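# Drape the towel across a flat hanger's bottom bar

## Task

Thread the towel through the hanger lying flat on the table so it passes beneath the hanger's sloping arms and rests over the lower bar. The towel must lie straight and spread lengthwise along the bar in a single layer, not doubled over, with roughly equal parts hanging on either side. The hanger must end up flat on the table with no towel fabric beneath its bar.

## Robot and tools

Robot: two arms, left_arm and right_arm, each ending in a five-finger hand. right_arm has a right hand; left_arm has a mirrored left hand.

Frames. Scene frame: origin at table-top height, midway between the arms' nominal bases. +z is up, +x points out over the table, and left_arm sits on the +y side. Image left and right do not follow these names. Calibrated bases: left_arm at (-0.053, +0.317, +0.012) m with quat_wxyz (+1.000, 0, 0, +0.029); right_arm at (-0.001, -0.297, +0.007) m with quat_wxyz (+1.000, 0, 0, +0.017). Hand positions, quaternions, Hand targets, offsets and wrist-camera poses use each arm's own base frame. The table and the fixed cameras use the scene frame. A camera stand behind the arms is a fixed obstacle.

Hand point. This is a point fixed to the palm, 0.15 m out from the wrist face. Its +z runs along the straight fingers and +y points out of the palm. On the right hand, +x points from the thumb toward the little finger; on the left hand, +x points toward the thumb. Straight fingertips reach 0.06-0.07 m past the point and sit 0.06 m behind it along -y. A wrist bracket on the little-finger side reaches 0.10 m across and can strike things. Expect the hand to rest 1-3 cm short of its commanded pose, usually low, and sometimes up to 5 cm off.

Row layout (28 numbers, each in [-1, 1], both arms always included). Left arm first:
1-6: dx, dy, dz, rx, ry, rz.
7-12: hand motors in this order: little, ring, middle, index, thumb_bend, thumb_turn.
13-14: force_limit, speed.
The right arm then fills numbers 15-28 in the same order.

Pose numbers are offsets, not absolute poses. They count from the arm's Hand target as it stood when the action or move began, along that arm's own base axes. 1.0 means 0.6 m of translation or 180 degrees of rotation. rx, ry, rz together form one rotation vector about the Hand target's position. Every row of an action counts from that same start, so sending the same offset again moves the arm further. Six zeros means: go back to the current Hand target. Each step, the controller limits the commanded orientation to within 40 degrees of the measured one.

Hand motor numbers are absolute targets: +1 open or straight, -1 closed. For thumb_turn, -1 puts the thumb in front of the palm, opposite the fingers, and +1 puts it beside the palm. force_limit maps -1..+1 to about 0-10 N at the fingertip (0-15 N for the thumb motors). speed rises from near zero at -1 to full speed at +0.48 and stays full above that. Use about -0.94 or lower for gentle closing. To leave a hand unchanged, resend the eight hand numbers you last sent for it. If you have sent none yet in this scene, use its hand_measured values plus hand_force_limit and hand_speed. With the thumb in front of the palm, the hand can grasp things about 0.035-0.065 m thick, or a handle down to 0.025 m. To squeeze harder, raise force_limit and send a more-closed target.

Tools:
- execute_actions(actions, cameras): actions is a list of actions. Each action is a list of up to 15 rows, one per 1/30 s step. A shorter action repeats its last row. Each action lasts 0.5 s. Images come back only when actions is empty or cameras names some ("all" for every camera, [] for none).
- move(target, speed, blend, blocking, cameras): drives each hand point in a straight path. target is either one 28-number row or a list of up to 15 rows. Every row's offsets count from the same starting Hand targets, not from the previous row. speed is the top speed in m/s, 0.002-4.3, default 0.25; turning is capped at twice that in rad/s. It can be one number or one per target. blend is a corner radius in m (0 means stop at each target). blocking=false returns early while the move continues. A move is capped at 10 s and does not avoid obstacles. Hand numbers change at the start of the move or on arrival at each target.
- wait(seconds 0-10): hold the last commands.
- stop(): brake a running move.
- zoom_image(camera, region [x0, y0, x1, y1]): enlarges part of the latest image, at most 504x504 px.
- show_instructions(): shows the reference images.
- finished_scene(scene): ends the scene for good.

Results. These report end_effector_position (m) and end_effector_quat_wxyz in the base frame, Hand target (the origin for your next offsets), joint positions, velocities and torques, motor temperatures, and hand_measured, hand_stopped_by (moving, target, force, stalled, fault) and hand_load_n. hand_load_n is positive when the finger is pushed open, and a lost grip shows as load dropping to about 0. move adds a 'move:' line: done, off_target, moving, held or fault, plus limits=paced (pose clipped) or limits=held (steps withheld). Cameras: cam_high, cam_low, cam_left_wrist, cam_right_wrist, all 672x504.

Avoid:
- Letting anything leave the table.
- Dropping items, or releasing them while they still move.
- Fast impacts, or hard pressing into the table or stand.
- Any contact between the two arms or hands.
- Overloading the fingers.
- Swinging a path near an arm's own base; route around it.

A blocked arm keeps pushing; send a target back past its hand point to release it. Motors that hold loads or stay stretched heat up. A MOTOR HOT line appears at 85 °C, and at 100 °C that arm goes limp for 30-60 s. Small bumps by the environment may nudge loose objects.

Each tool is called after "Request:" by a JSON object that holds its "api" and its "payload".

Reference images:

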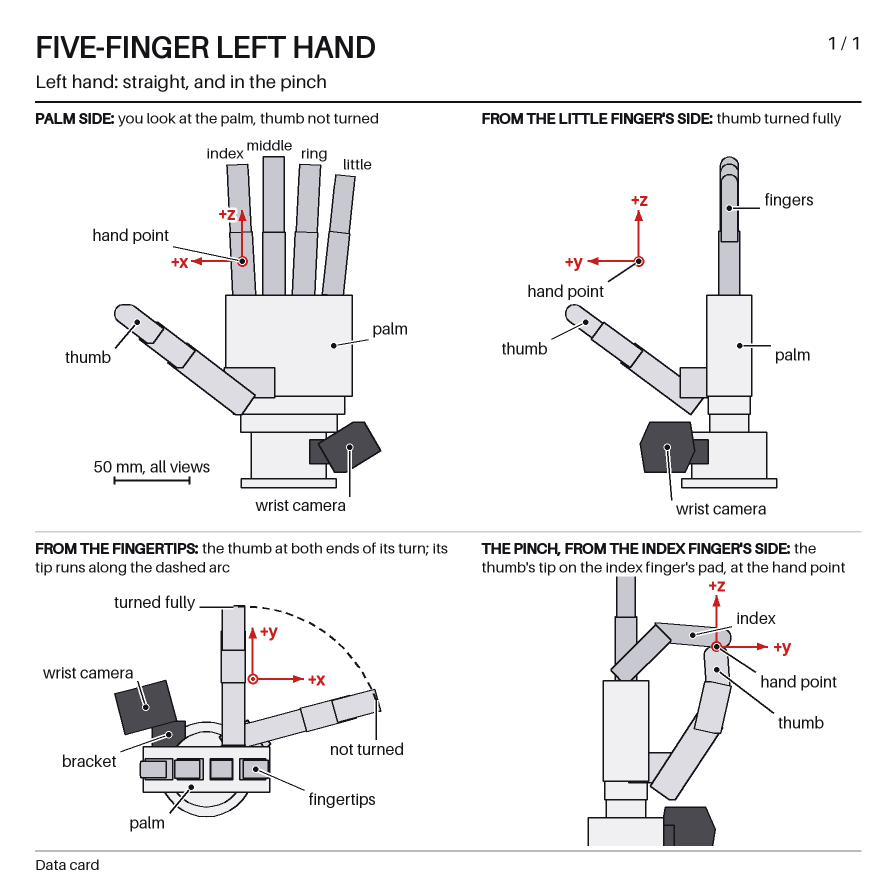

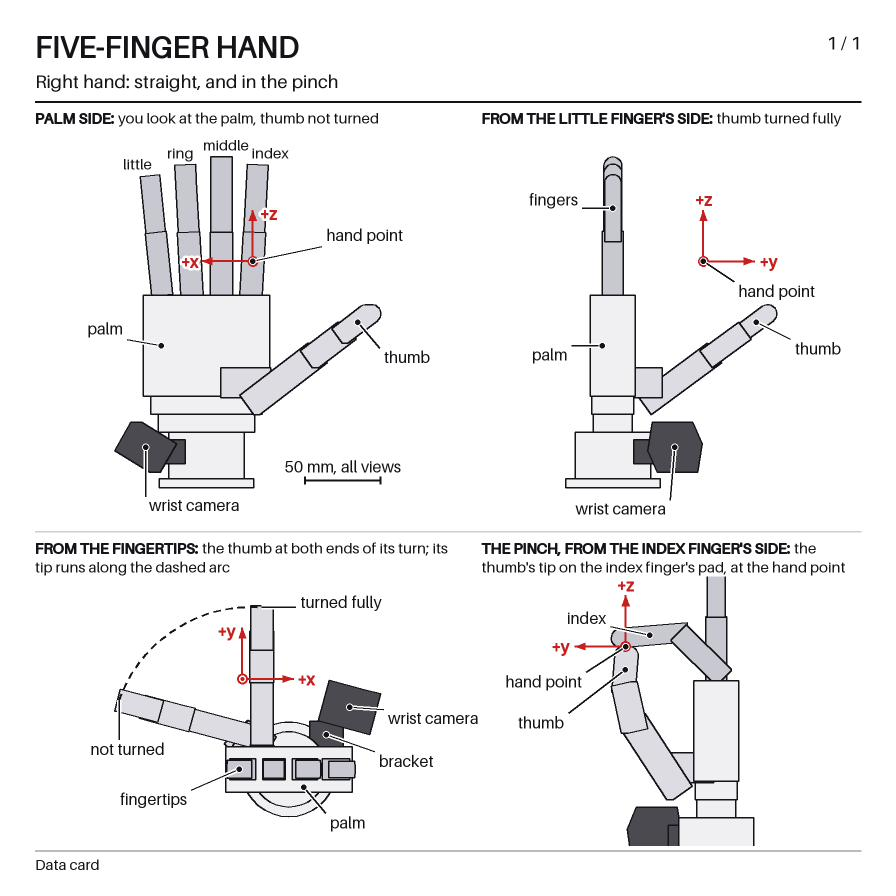

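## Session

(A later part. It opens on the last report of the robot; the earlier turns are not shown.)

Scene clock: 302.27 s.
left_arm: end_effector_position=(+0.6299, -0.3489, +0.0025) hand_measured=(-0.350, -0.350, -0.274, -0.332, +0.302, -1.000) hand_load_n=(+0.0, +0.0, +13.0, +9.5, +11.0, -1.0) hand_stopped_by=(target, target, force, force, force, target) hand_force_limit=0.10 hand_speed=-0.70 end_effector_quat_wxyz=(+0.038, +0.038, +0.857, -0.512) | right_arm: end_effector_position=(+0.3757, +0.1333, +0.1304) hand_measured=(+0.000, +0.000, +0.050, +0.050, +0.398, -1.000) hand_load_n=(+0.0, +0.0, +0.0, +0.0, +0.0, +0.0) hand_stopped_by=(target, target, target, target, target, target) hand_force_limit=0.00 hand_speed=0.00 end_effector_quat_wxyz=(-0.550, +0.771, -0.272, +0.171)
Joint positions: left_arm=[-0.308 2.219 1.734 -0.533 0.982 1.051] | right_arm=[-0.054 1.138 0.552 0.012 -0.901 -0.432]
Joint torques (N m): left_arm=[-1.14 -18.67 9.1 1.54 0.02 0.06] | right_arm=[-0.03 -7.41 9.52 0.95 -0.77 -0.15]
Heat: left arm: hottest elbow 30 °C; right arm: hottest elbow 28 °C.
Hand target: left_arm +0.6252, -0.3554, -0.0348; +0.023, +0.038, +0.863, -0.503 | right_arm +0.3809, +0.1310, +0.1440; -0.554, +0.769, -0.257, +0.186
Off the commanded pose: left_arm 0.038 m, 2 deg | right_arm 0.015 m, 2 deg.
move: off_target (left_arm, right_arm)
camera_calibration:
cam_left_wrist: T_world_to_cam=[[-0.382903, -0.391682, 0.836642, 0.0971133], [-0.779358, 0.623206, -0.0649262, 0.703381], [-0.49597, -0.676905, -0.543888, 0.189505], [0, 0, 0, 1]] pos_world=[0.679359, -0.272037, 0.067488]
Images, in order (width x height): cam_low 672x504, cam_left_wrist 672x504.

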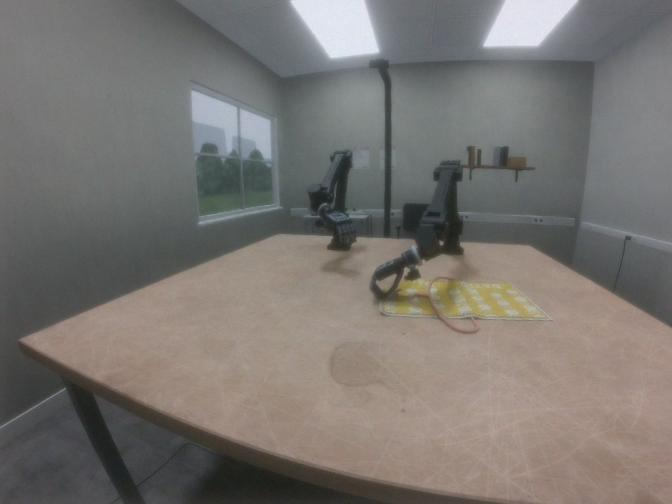

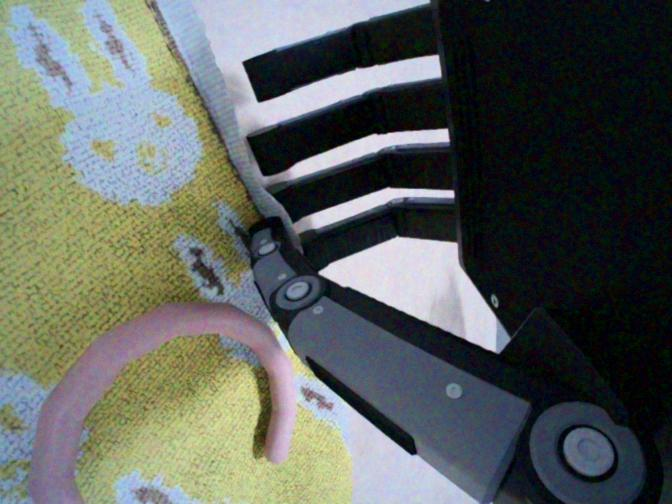

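Request:
{"api": "move", "payload": {"target": [[0,0.02,0.2,0,0,0, -0.35,-0.35,-0.42,-0.42,0.1,-1,0.1,-0.7, 0,0,0,0,0,0, 0,0,0.05,0.05,0.4,-1,0.0,0]], "speed": 0.08, "cameras": ["all"]}}

Request:
{"api": "zoom_image", "payload": {"camera": "cam_high", "region": [270, 230, 430, 390]}}

Request:
{"api": "zoom_image", "payload": {"camera": "cam_low", "region": [340, 200, 520, 330]}}

Scene clock: 305.07 s.
left_arm: end_effector_position=(+0.6015, -0.3355, +0.0388) hand_measured=(-0.350, -0.350, -0.274, -0.332, +0.302, -1.000) hand_load_n=(+0.0, +0.0, +12.0, +8.0, +12.5, -0.5) hand_stopped_by=(target, target, force, force, force, target) hand_force_limit=0.10 hand_speed=-0.70 end_effector_quat_wxyz=(-0.015, +0.013, +0.871, -0.491) | right_arm: end_effector_position=(+0.3757, +0.1333, +0.1304) hand_measured=(+0.000, +0.000, +0.050, +0.050, +0.398, -1.000) hand_load_n=(+0.0, +0.0, +0.0, +0.0, +0.5, +0.0) hand_stopped_by=(target, target, target, target, target, target) hand_force_limit=0.00 hand_speed=0.00 end_effector_quat_wxyz=(-0.550, +0.771, -0.272, +0.171)
Joint positions: left_arm=[-0.305 2.163 1.764 -0.77 0.974 1.081] | right_arm=[-0.054 1.138 0.552 0.012 -0.901 -0.432]
Joint torques (N m): left_arm=[0.03 -24.94 14.65 0.73 0.62 0.06] | right_arm=[-0.09 -7.41 9.5 0.96 -0.76 -0.16]
Heat: left arm: hottest elbow 30 °C; right arm: hottest elbow 28 °C.
Hand target: left_arm +0.6252, -0.3434, +0.0852; +0.023, +0.038, +0.863, -0.503 | right_arm +0.3809, +0.1310, +0.1440; -0.554, +0.769, -0.257, +0.186
Off the commanded pose: left_arm 0.053 m, 5 deg | right_arm 0.015 m, 2 deg.
move: off_target (left_arm, right_arm)
camera_calibration:
cam_left_wrist: T_world_to_cam=[[-0.289486, -0.432565, 0.853865, -0.00951525], [-0.774438, 0.630108, 0.0566527, 0.669987], [-0.562534, -0.644865, -0.517402, 0.254035], [0, 0, 0, 1]] pos_world=[0.659012, -0.262462, 0.101607]
cam_right_wrist: T_world_to_cam=[[0.0173335, -0.427423, -0.903886, 0.165095], [-0.995254, 0.0792008, -0.0565376, 0.376485], [0.0957539, 0.900576, -0.424022, 0.0154673], [0, 0, 0, 1]] pos_world=[0.370355, 0.0268181, 0.177071]

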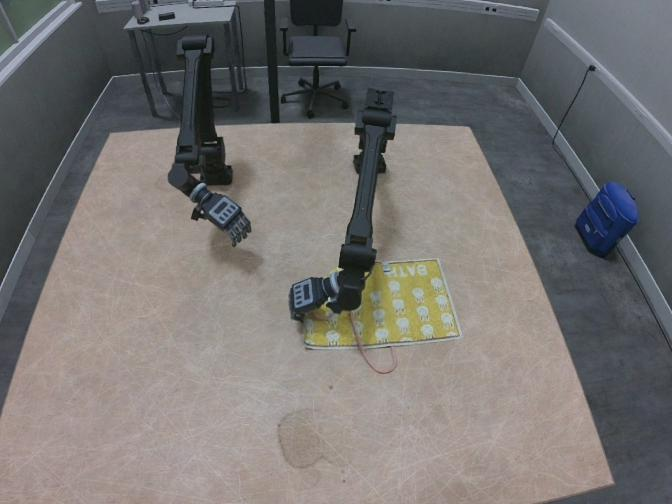

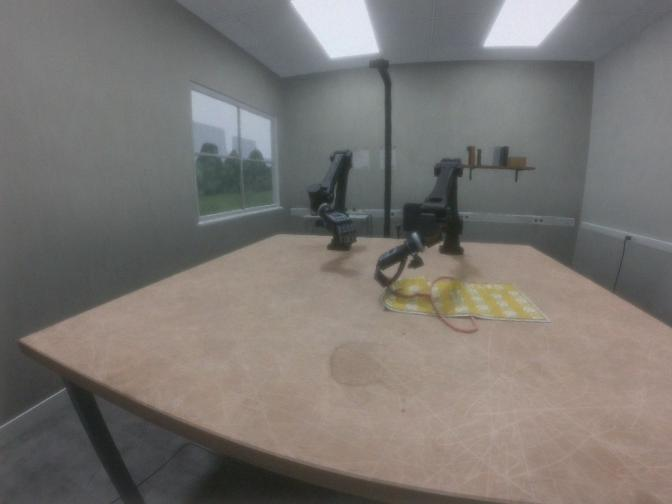

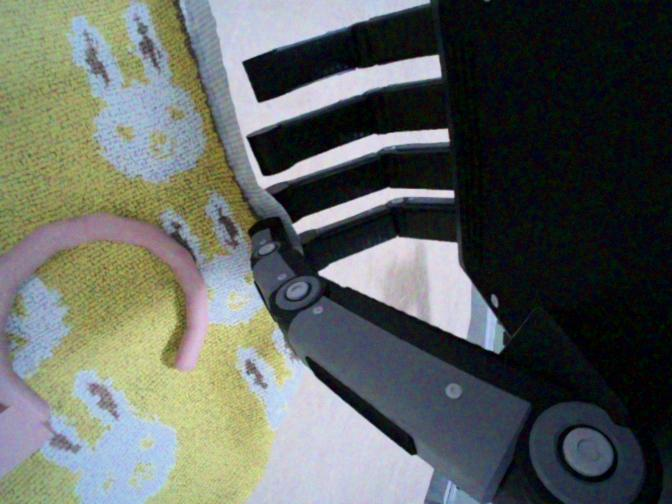

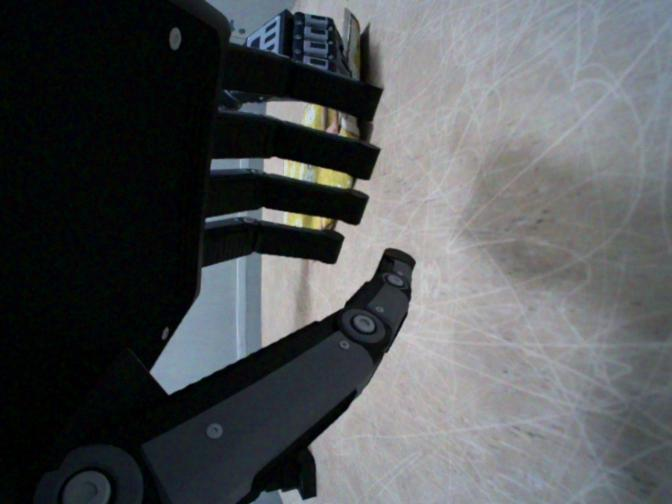

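Scaled by 3.150 from the camera's 672x504 image, which has a finer 960x720 frame.

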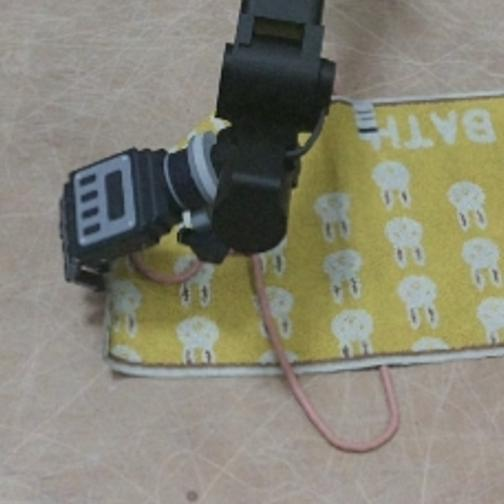

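Scaled by 2.800 from the camera's 672x504 image, which has a finer 960x720 frame.

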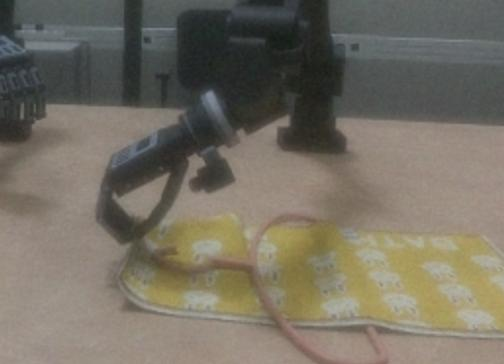

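Request:
{"api": "move", "payload": {"target": [[0,0.03,0.13,0,0,0, -0.35,-0.35,-0.42,-0.42,0.1,-1,0.1,-0.7, 0,0,0,0,0,0, 0,0,0.05,0.05,0.4,-1,0.0,0]], "speed": 0.08, "cameras": ["all"]}}

Request:
{"api": "zoom_image", "payload": {"camera": "cam_high", "region": [270, 230, 430, 390]}}

Request:
{"api": "zoom_image", "payload": {"camera": "cam_low", "region": [340, 200, 520, 330]}}

Request:
{"api": "zoom_image", "payload": {"camera": "cam_right_wrist", "region": [220, 0, 420, 250]}}

Scene clock: 308.57 s.
left_arm: end_effector_position=(+0.6000, -0.3257, +0.1074) hand_measured=(-0.350, -0.350, -0.274, -0.332, +0.302, -1.000) hand_load_n=(+0.0, +0.0, +12.0, +8.0, +12.5, +0.0) hand_stopped_by=(target, target, force, force, force, target) hand_force_limit=0.10 hand_speed=-0.70 end_effector_quat_wxyz=(-0.026, +0.009, +0.874, -0.486) | right_arm: end_effector_position=(+0.3757, +0.1333, +0.1304) hand_measured=(+0.000, +0.000, +0.050, +0.050, +0.398, -1.000) hand_load_n=(+0.0, +0.0, +0.0, +0.0, +0.0, +0.0) hand_stopped_by=(target, target, target, target, target, target) hand_force_limit=0.00 hand_speed=0.00 end_effector_quat_wxyz=(-0.550, +0.771, -0.272, +0.171)
Joint positions: left_arm=[-0.293 2.109 1.866 -0.977 0.976 1.111] | right_arm=[-0.054 1.138 0.552 0.012 -0.901 -0.432]
Joint torques (N m): left_arm=[-0.32 -25.29 15.66 0.72 1.12 0.09] | right_arm=[0.03 -7.36 9.52 0.95 -0.76 -0.16]
Heat: left arm: hottest elbow 30 °C; right arm: hottest elbow 28 °C.
Hand target: left_arm +0.6252, -0.3254, +0.1632; +0.023, +0.038, +0.863, -0.503 | right_arm +0.3809, +0.1310, +0.1440; -0.554, +0.769, -0.257, +0.186
Off the commanded pose: left_arm 0.061 m, 7 deg | right_arm 0.015 m, 2 deg.
move: off_target (left_arm, right_arm)
camera_calibration:
cam_left_wrist: T_world_to_cam=[[-0.270511, -0.441941, 0.855285, -0.0789497], [-0.770571, 0.63195, 0.0828221, 0.654179], [-0.5771, -0.636654, -0.511496, 0.305749], [0, 0, 0, 1]] pos_world=[0.659182, -0.253643, 0.169734]
cam_right_wrist: T_world_to_cam=[[0.0173335, -0.427423, -0.903886, 0.165095], [-0.995254, 0.0792008, -0.0565376, 0.376485], [0.0957539, 0.900576, -0.424022, 0.0154673], [0, 0, 0, 1]] pos_world=[0.370355, 0.0268181, 0.177071]

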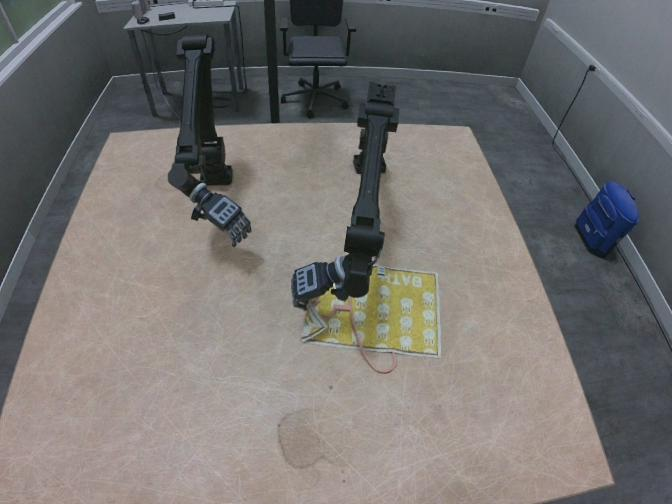

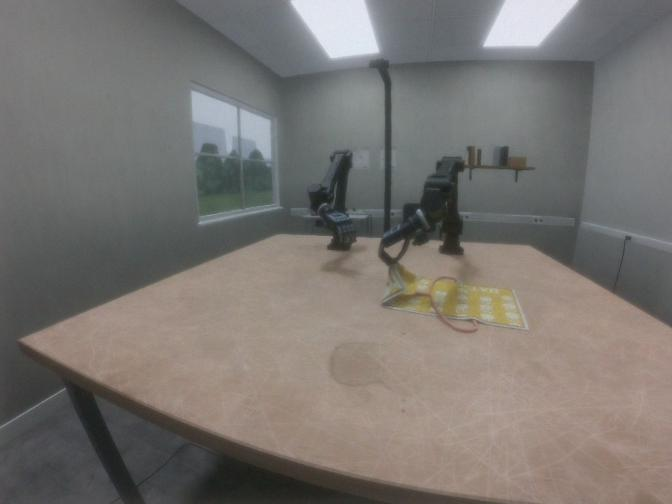

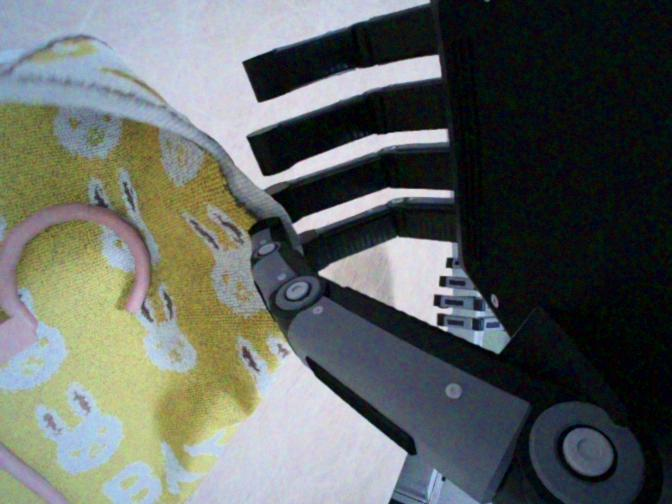

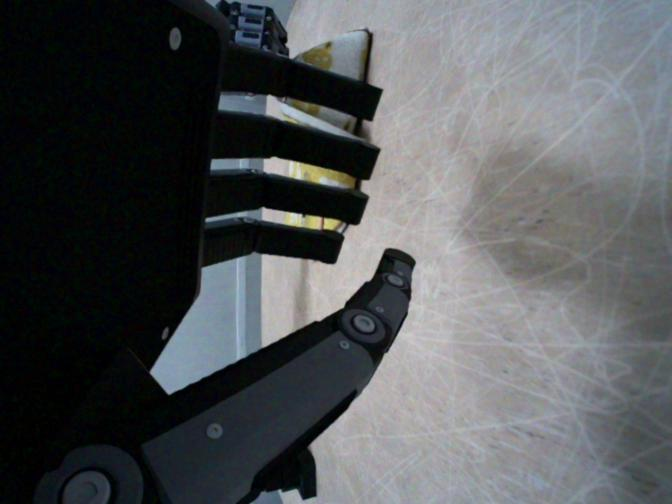

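Scaled by 3.150 from the camera's 672x504 image, which has a finer 960x720 frame.

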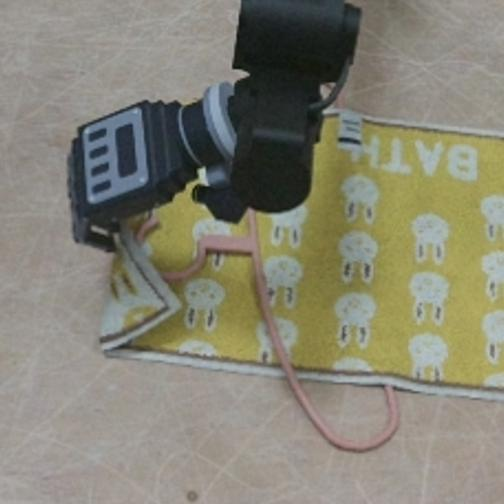

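Scaled by 2.800 from the camera's 672x504 image, which has a finer 960x720 frame.

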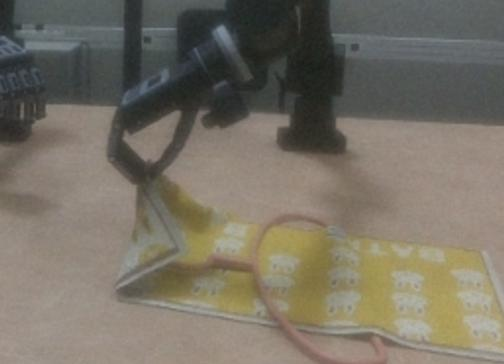

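Scaled by 2.016 from the camera's 672x504 image, which has a finer 960x720 frame.

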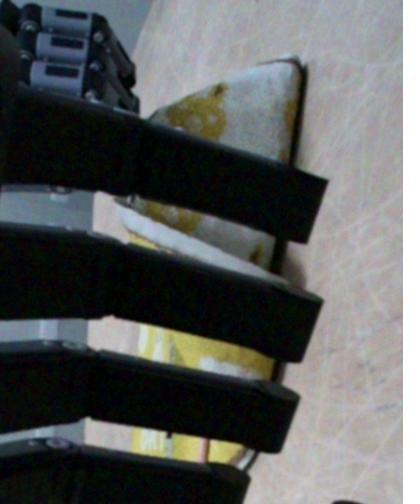

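Request:
{"api": "move", "payload": {"target": [[0.05,-0.09,0.05,0,0,0, -0.35,-0.35,-0.42,-0.42,0.1,-1,0.1,-0.7, 0,0,0,0,0,0, 0,0,0.05,0.05,0.4,-1,0.0,0]], "speed": 0.1, "cameras": ["all"]}}

Request:
{"api": "zoom_image", "payload": {"camera": "cam_high", "region": [270, 230, 430, 390]}}

Request:
{"api": "zoom_image", "payload": {"camera": "cam_low", "region": [340, 200, 520, 330]}}

Request:
{"api": "zoom_image", "payload": {"camera": "cam_right_wrist", "region": [220, 0, 420, 250]}}

Scene clock: 312.83 s.
left_arm: end_effector_position=(+0.6400, -0.3749, +0.1630) hand_measured=(-0.350, -0.350, -0.274, -0.332, +0.302, -1.000) hand_load_n=(+0.0, +0.0, +12.0, +8.0, +12.5, -0.5) hand_stopped_by=(target, target, force, force, force, target) hand_force_limit=0.10 hand_speed=-0.70 end_effector_quat_wxyz=(-0.002, +0.022, +0.869, -0.494) | right_arm: end_effector_position=(+0.3757, +0.1333, +0.1304) hand_measured=(+0.000, +0.000, +0.050, +0.050, +0.398, -1.000) hand_load_n=(-0.5, +0.0, +0.0, +0.0, +0.0, +0.5) hand_stopped_by=(target, target, target, target, target, target) hand_force_limit=0.00 hand_speed=0.00 end_effector_quat_wxyz=(-0.550, +0.771, -0.272, +0.171)
Joint positions: left_arm=[-0.342 2.201 2.159 -1.055 0.957 1.031] | right_arm=[-0.054 1.138 0.552 0.012 -0.901 -0.432]
Joint torques (N m): left_arm=[-0.67 -23.59 16.21 0.9 0.58 -0.07] | right_arm=[0.03 -7.36 9.51 0.94 -0.77 -0.15]
Heat: left arm: hottest elbow 31 °C; right arm: hottest elbow 28 °C.
Hand target: left_arm +0.6552, -0.3794, +0.1932; +0.023, +0.038, +0.863, -0.503 | right_arm +0.3809, +0.1310, +0.1440; -0.554, +0.769, -0.257, +0.186
Off the commanded pose: left_arm 0.034 m, 4 deg | right_arm 0.015 m, 2 deg.
move: off_target (left_arm, right_arm)
camera_calibration:
cam_left_wrist: T_world_to_cam=[[-0.31642, -0.425612, 0.847781, -0.100592], [-0.773445, 0.63319, 0.029206, 0.722518], [-0.549237, -0.646471, -0.529542, 0.307422], [0, 0, 0, 1]] pos_world=[0.695847, -0.301565, 0.226971]
cam_right_wrist: T_world_to_cam=[[0.0173335, -0.427423, -0.903886, 0.165095], [-0.995254, 0.0792008, -0.0565376, 0.376485], [0.0957539, 0.900576, -0.424022, 0.0154673], [0, 0, 0, 1]] pos_world=[0.370355, 0.0268181, 0.177071]

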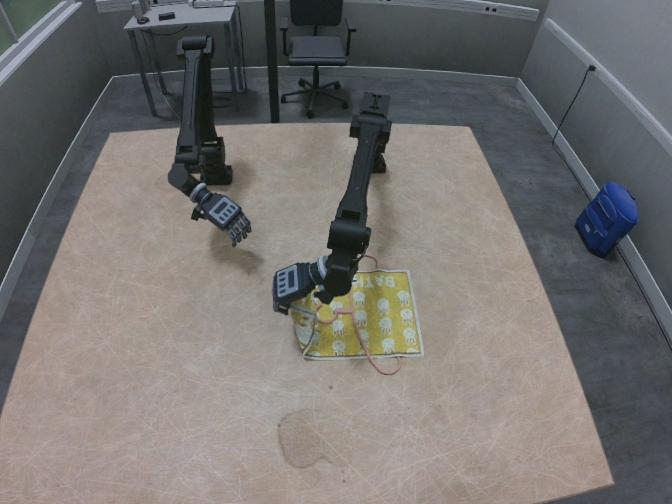

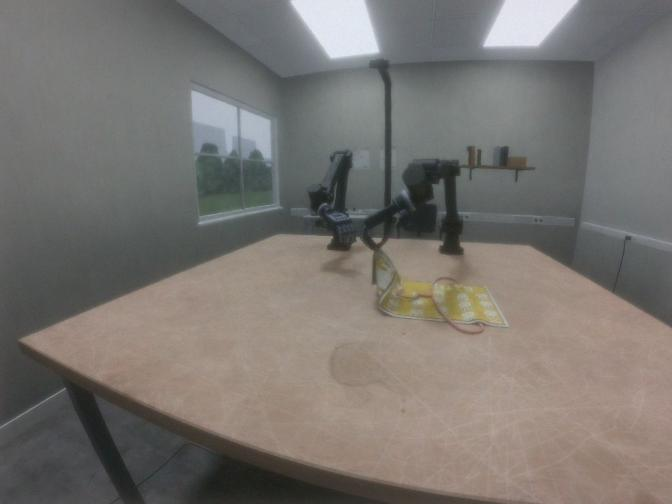

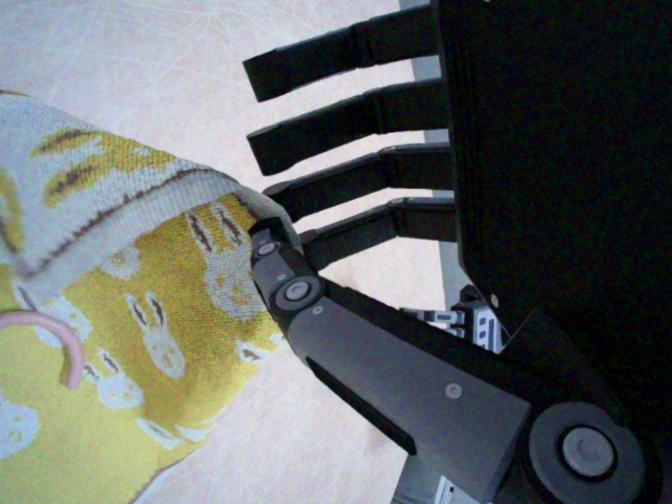

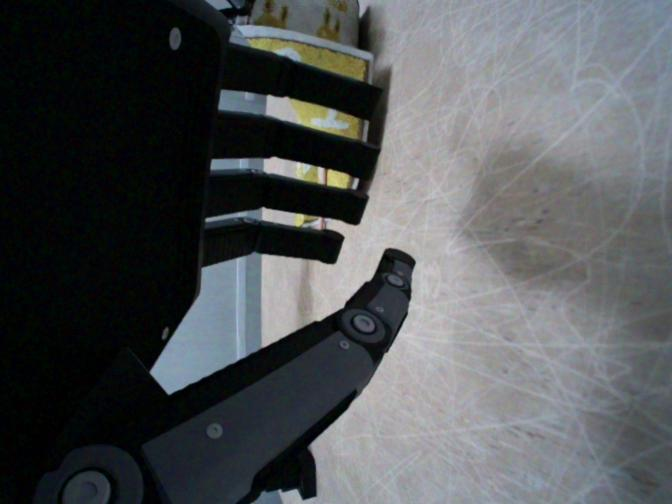

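Scaled by 3.150 from the camera's 672x504 image, which has a finer 960x720 frame.

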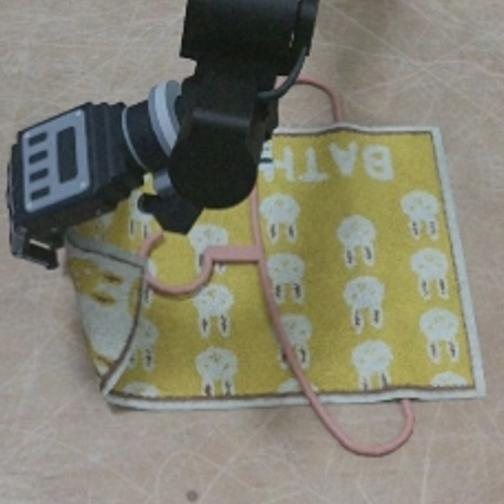

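Scaled by 2.800 from the camera's 672x504 image, which has a finer 960x720 frame.

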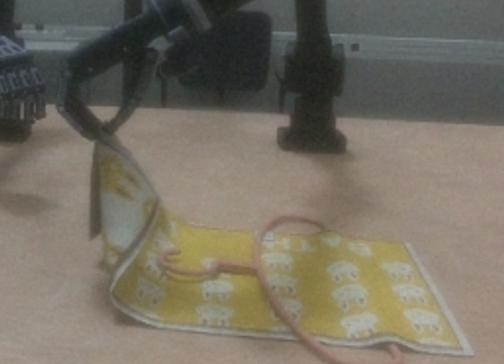

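Scaled by 2.016 from the camera's 672x504 image, which has a finer 960x720 frame.

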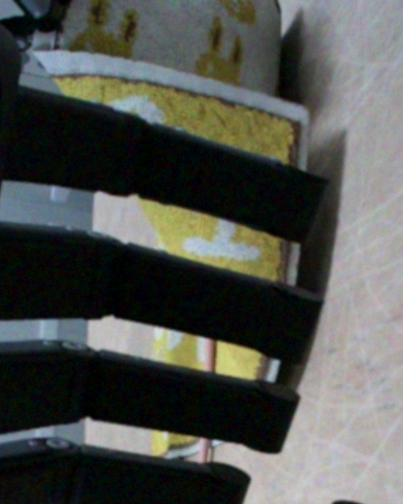

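Request:
{"api": "move", "payload": {"target": [[0.0,-0.1,-0.13,0,0,0, -0.35,-0.35,-0.42,-0.42,0.1,-1,0.1,-0.7, 0,0,0,0,0,0, 0,0,0.05,0.05,0.4,-1,0.0,0]], "speed": 0.1, "cameras": ["all"]}}

Request:
{"api": "zoom_image", "payload": {"camera": "cam_high", "region": [270, 230, 430, 390]}}

Request:
{"api": "zoom_image", "payload": {"camera": "cam_low", "region": [340, 200, 520, 330]}}

Request:
{"api": "zoom_image", "payload": {"camera": "cam_right_wrist", "region": [220, 0, 420, 250]}}

Scene clock: 317.93 s.
left_arm: end_effector_position=(+0.6474, -0.4345, +0.1060) hand_measured=(-0.350, -0.350, -0.274, -0.332, +0.302, -1.000) hand_load_n=(+0.0, +0.0, +12.0, +8.5, +12.5, +0.0) hand_stopped_by=(target, target, force, force, force, target) hand_force_limit=0.10 hand_speed=-0.70 end_effector_quat_wxyz=(+0.008, +0.029, +0.869, -0.495) | right_arm: end_effector_position=(+0.3757, +0.1333, +0.1304) hand_measured=(+0.000, +0.000, +0.050, +0.050, +0.398, -1.000) hand_load_n=(+0.0, +0.0, +0.0, +0.0, +0.0, +0.0) hand_stopped_by=(target, target, target, target, target, target) hand_force_limit=0.00 hand_speed=0.00 end_effector_quat_wxyz=(-0.550, +0.771, -0.272, +0.171)
Joint positions: left_arm=[-0.415 2.288 2.155 -0.86 0.916 0.933] | right_arm=[-0.054 1.138 0.552 0.012 -0.901 -0.432]
Joint torques (N m): left_arm=[-0.67 -24.94 10.82 2.65 0.51 -0.11] | right_arm=[-0.03 -7.41 9.51 0.95 -0.76 -0.16]
Heat: left arm: hottest elbow 31 °C; right arm: hottest elbow 28 °C.
Hand target: left_arm +0.6552, -0.4394, +0.1152; +0.023, +0.038, +0.863, -0.503 | right_arm +0.3809, +0.1310, +0.1440; -0.554, +0.769, -0.257, +0.186
Off the commanded pose: left_arm 0.013 m, 2 deg | right_arm 0.015 m, 2 deg.
move: off_target (left_arm, right_arm)
camera_calibration:
cam_left_wrist: T_world_to_cam=[[-0.33808, -0.422583, 0.840907, -0.0592806], [-0.772281, 0.635221, 0.00873013, 0.769894], [-0.537851, -0.646465, -0.541109, 0.236577], [0, 0, 0, 1]] pos_world=[0.701776, -0.361165, 0.171142]
cam_right_wrist: T_world_to_cam=[[0.0173335, -0.427423, -0.903886, 0.165095], [-0.995254, 0.0792008, -0.0565376, 0.376485], [0.0957539, 0.900576, -0.424022, 0.0154673], [0, 0, 0, 1]] pos_world=[0.370355, 0.0268181, 0.177071]

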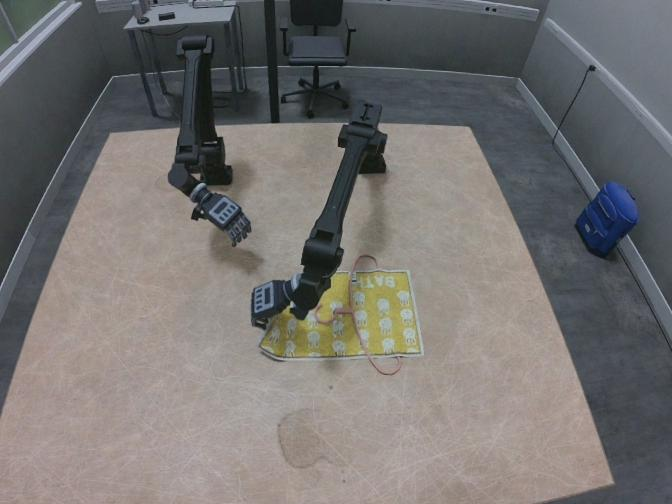

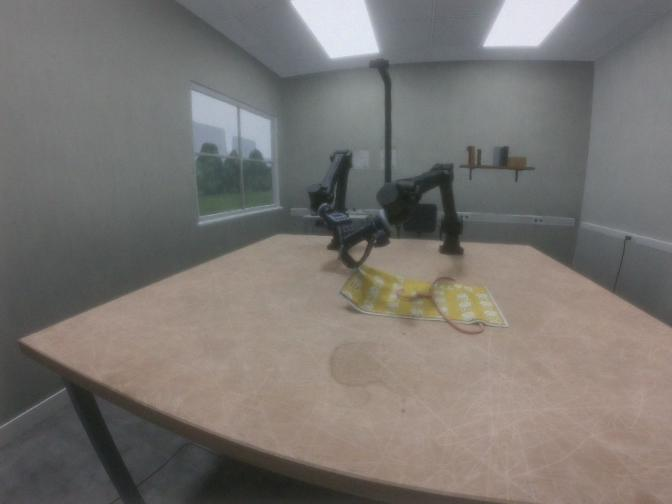

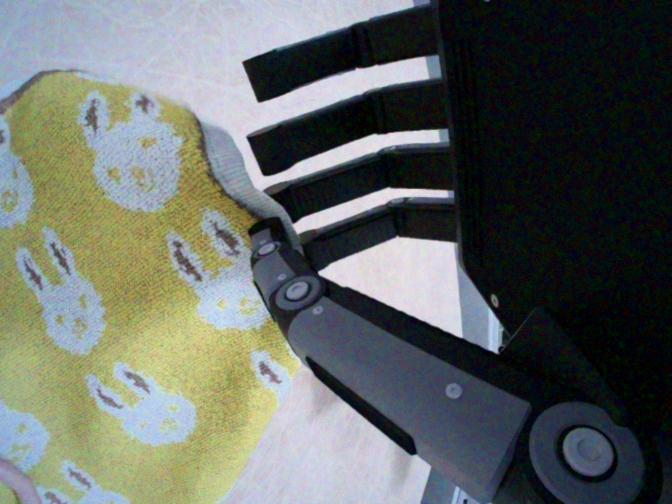

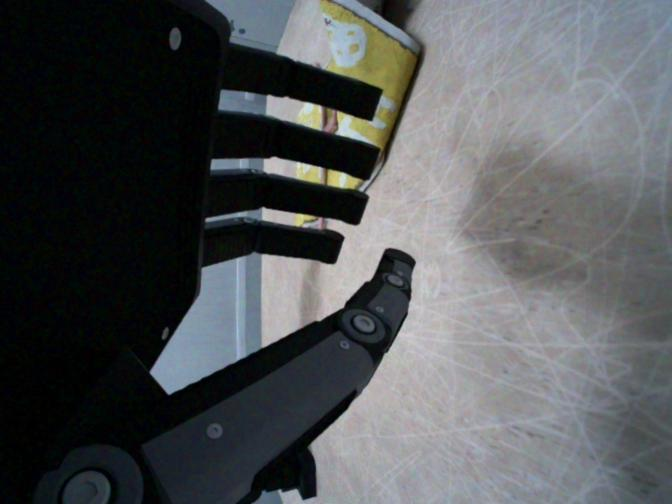

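Scaled by 3.150 from the camera's 672x504 image, which has a finer 960x720 frame.

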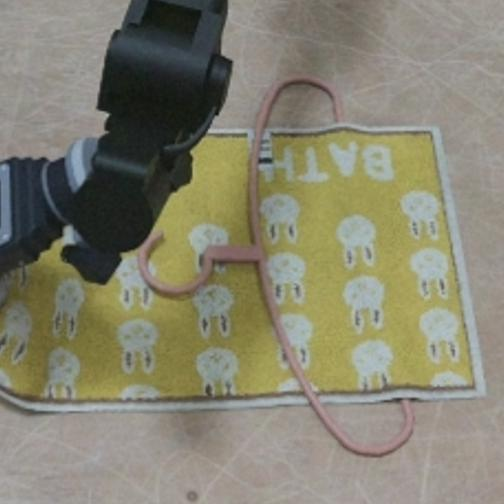

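Scaled by 2.800 from the camera's 672x504 image, which has a finer 960x720 frame.

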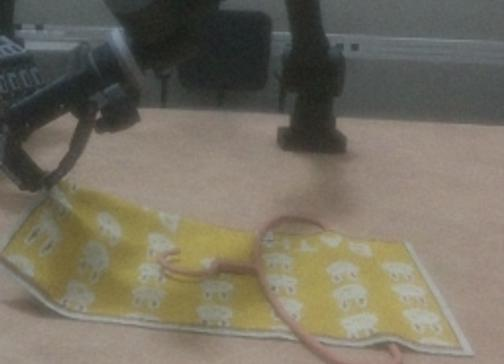

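Scaled by 2.016 from the camera's 672x504 image, which has a finer 960x720 frame.

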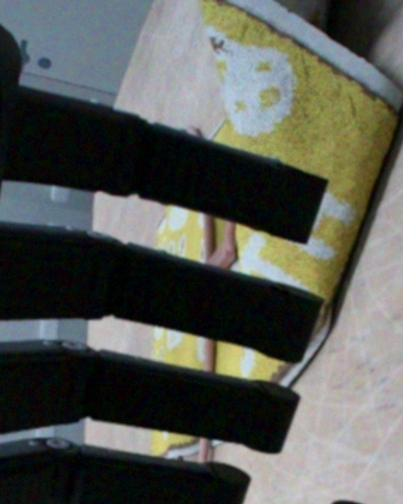

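Request:
{"api": "move", "payload": {"target": [[0.0,0,0,0,0,0, -0.35,-0.35,-0.42,-0.42,0.1,-1,0.1,-0.7, 0,-0.15,0.2,0,0,0, 0,0,0.05,0.05,0.4,-1,0.0,0]], "speed": 0.2, "cameras": ["cam_right_wrist"]}}

Request:
{"api": "zoom_image", "payload": {"camera": "cam_right_wrist", "region": [280, 0, 530, 250]}}

Scene clock: 321.67 s.
left_arm: end_effector_position=(+0.6500, -0.4305, +0.1060) hand_measured=(-0.350, -0.350, -0.274, -0.332, +0.302, -1.000) hand_load_n=(+0.0, +0.0, +12.0, +8.0, +12.5, +0.0) hand_stopped_by=(target, target, force, force, force, target) hand_force_limit=0.10 hand_speed=-0.70 end_effector_quat_wxyz=(+0.009, +0.027, +0.869, -0.495) | right_arm: end_effector_position=(+0.3645, +0.0472, +0.2329) hand_measured=(+0.000, +0.000, +0.050, +0.050, +0.398, -1.000) hand_load_n=(+0.0, +0.0, +0.0, -0.5, +0.0, +0.0) hand_stopped_by=(target, target, target, target, target, target) hand_force_limit=0.00 hand_speed=0.00 end_effector_quat_wxyz=(-0.551, +0.769, -0.283, +0.157)
Joint positions: left_arm=[-0.409 2.288 2.155 -0.86 0.916 0.933] | right_arm=[-0.338 1.061 0.844 -0.686 -1.119 -0.775]
Joint torques (N m): left_arm=[-0.5 -24.88 10.81 2.65 0.51 -0.11] | right_arm=[0.21 -5.6 14.95 0.57 -1.07 -0.15]
Heat: left arm: hottest elbow 31 °C; right arm: hottest elbow 28 °C.
Hand target: left_arm +0.6552, -0.4394, +0.1152; +0.023, +0.038, +0.863, -0.503 | right_arm +0.3809, +0.0410, +0.2640; -0.554, +0.769, -0.257, +0.186
Off the commanded pose: left_arm 0.014 m, 2 deg | right_arm 0.036 m, 4 deg.
move: off_target (left_arm, right_arm)
camera_calibration:
cam_right_wrist: T_world_to_cam=[[-0.0137489, -0.412453, -0.910875, 0.233297], [-0.996399, 0.081872, -0.0220326, 0.370166], [0.0836626, 0.907292, -0.412094, 0.138856], [0, 0, 0, 1]] pos_world=[0.360423, -0.0600653, 0.277882]
Images, in order (width x height): cam_right_wrist 672x504.

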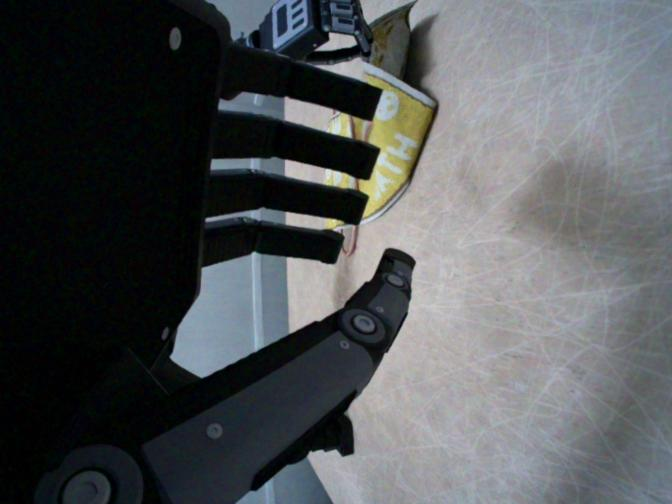

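Scaled by 2.016 from the camera's 672x504 image, which has a finer 960x720 frame.

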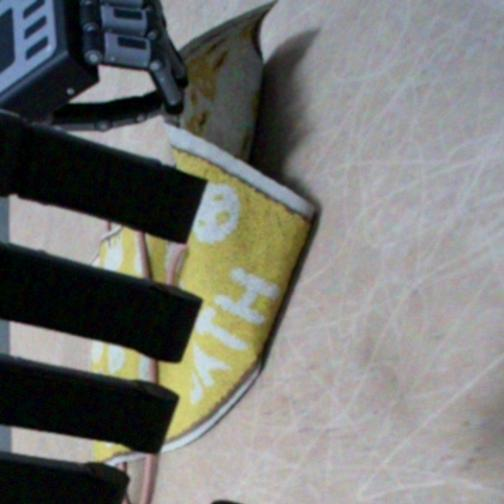

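Request:
{"api": "move", "payload": {"target": [[0.0,0.05,0.22,0,0,0, -0.35,-0.35,-0.42,-0.42,0.1,-1,0.1,-0.7, 0,0,0,0,0,0, 0,0,0.05,0.05,0.4,-1,0.0,0]], "speed": 0.1, "cameras": ["all"]}}

Request:
{"api": "zoom_image", "payload": {"camera": "cam_right_wrist", "region": [280, 0, 530, 250]}}

Request:
{"api": "zoom_image", "payload": {"camera": "cam_low", "region": [320, 180, 520, 330]}}

Scene clock: 325.93 s.
left_arm: end_effector_position=(+0.6484, -0.4008, +0.2052) hand_measured=(-0.350, -0.350, -0.274, -0.332, +0.302, -1.000) hand_load_n=(+0.0, +0.0, +12.0, +8.0, +12.5, +0.0) hand_stopped_by=(target, target, force, force, force, target) hand_force_limit=0.10 hand_speed=-0.70 end_effector_quat_wxyz=(-0.005, +0.013, +0.874, -0.486) | right_arm: end_effector_position=(+0.3645, +0.0472, +0.2329) hand_measured=(+0.000, +0.000, +0.050, +0.050, +0.398, -1.000) hand_load_n=(-0.5, +0.0, +0.0, +0.0, +0.0, +0.0) hand_stopped_by=(target, target, target, target, target, target) hand_force_limit=0.00 hand_speed=0.00 end_effector_quat_wxyz=(-0.551, +0.769, -0.283, +0.157)
Joint positions: left_arm=[-0.374 2.275 2.402 -1.194 0.925 0.971] | right_arm=[-0.338 1.061 0.844 -0.686 -1.119 -0.775]
Joint torques (N m): left_arm=[-0.26 -25.47 16.34 0.96 1.06 0.07] | right_arm=[0.15 -5.48 14.97 0.57 -1.06 -0.15]
Heat: left arm: hottest elbow 31 °C; right arm: hottest elbow 28 °C.
Hand target: left_arm +0.6552, -0.4094, +0.2472; +0.023, +0.038, +0.863, -0.503 | right_arm +0.3809, +0.0410, +0.2640; -0.554, +0.769, -0.257, +0.186
Off the commanded pose: left_arm 0.043 m, 5 deg | right_arm 0.036 m, 4 deg.
move: off_target (left_arm, right_arm)
camera_calibration:
cam_left_wrist: T_world_to_cam=[[-0.298642, -0.445064, 0.844234, -0.16331], [-0.78165, 0.621612, 0.051199, 0.740382], [-0.547573, -0.644606, -0.533524, 0.318106], [0, 0, 0, 1]] pos_world=[0.704135, -0.327861, 0.269682]
cam_right_wrist: T_world_to_cam=[[-0.0137489, -0.412453, -0.910875, 0.233297], [-0.996399, 0.081872, -0.0220326, 0.370166], [0.0836626, 0.907292, -0.412094, 0.138856], [0, 0, 0, 1]] pos_world=[0.360423, -0.0600653, 0.277882]

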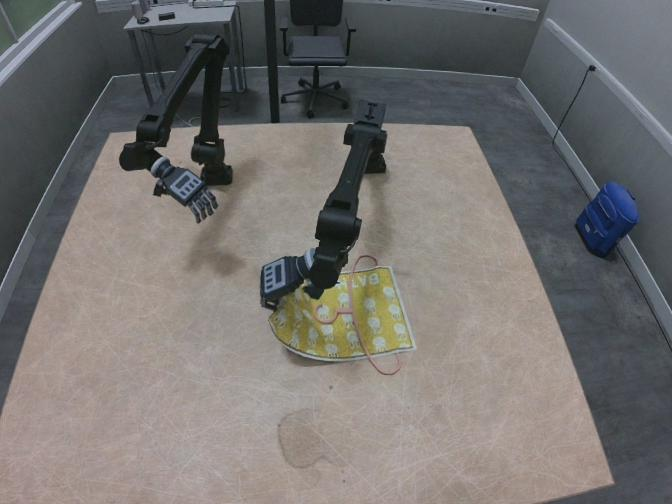

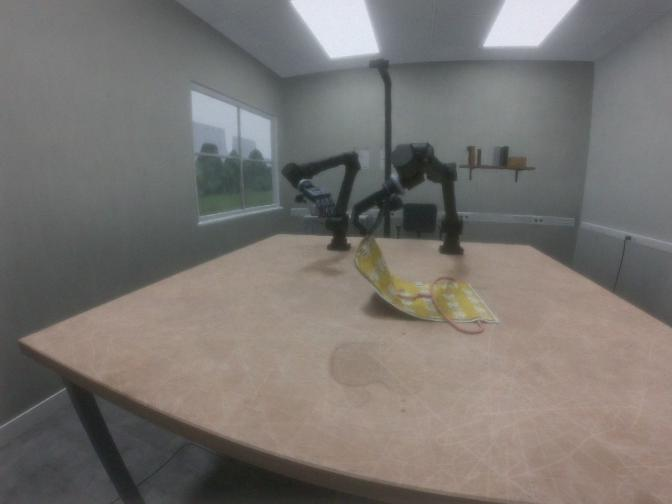

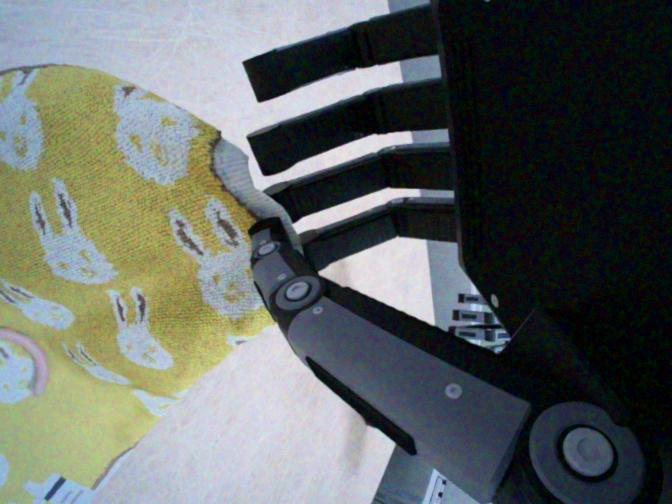

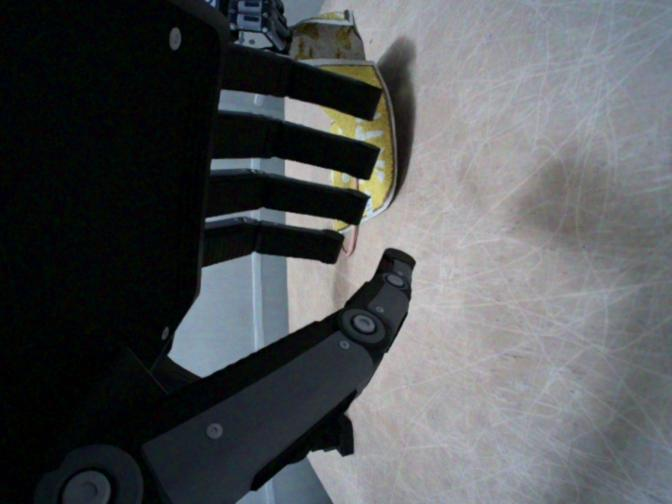

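Scaled by 2.016 from the camera's 672x504 image, which has a finer 960x720 frame.

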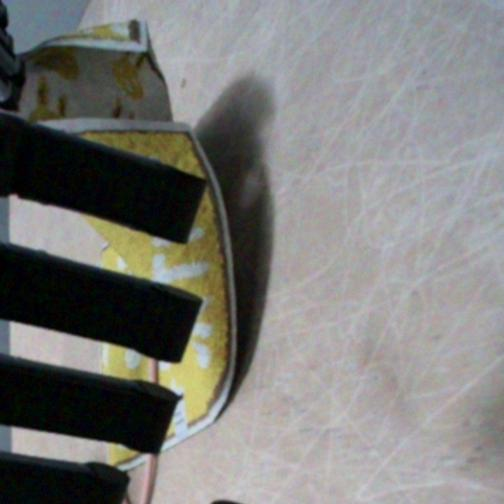

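Scaled by 2.520 from the camera's 672x504 image, which has a finer 960x720 frame.

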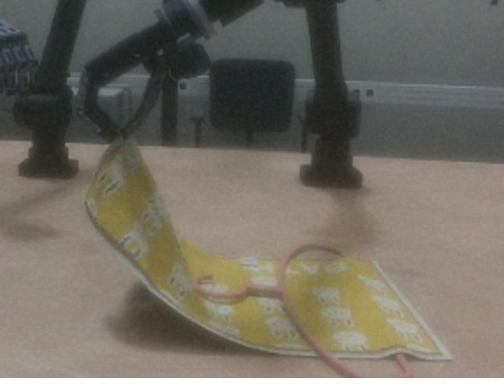

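Request:
{"api": "zoom_image", "payload": {"camera": "cam_high", "region": [240, 230, 440, 390]}}

Scaled by 2.520 from the camera's 672x504 image, which has a finer 960x720 frame.

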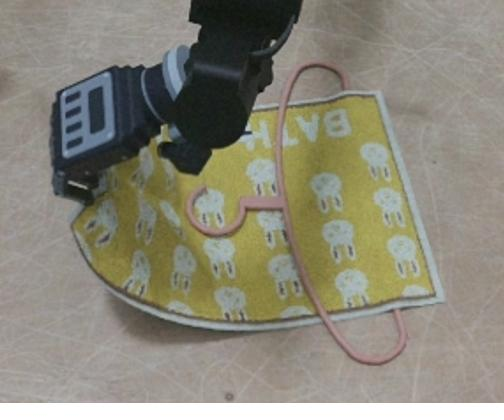

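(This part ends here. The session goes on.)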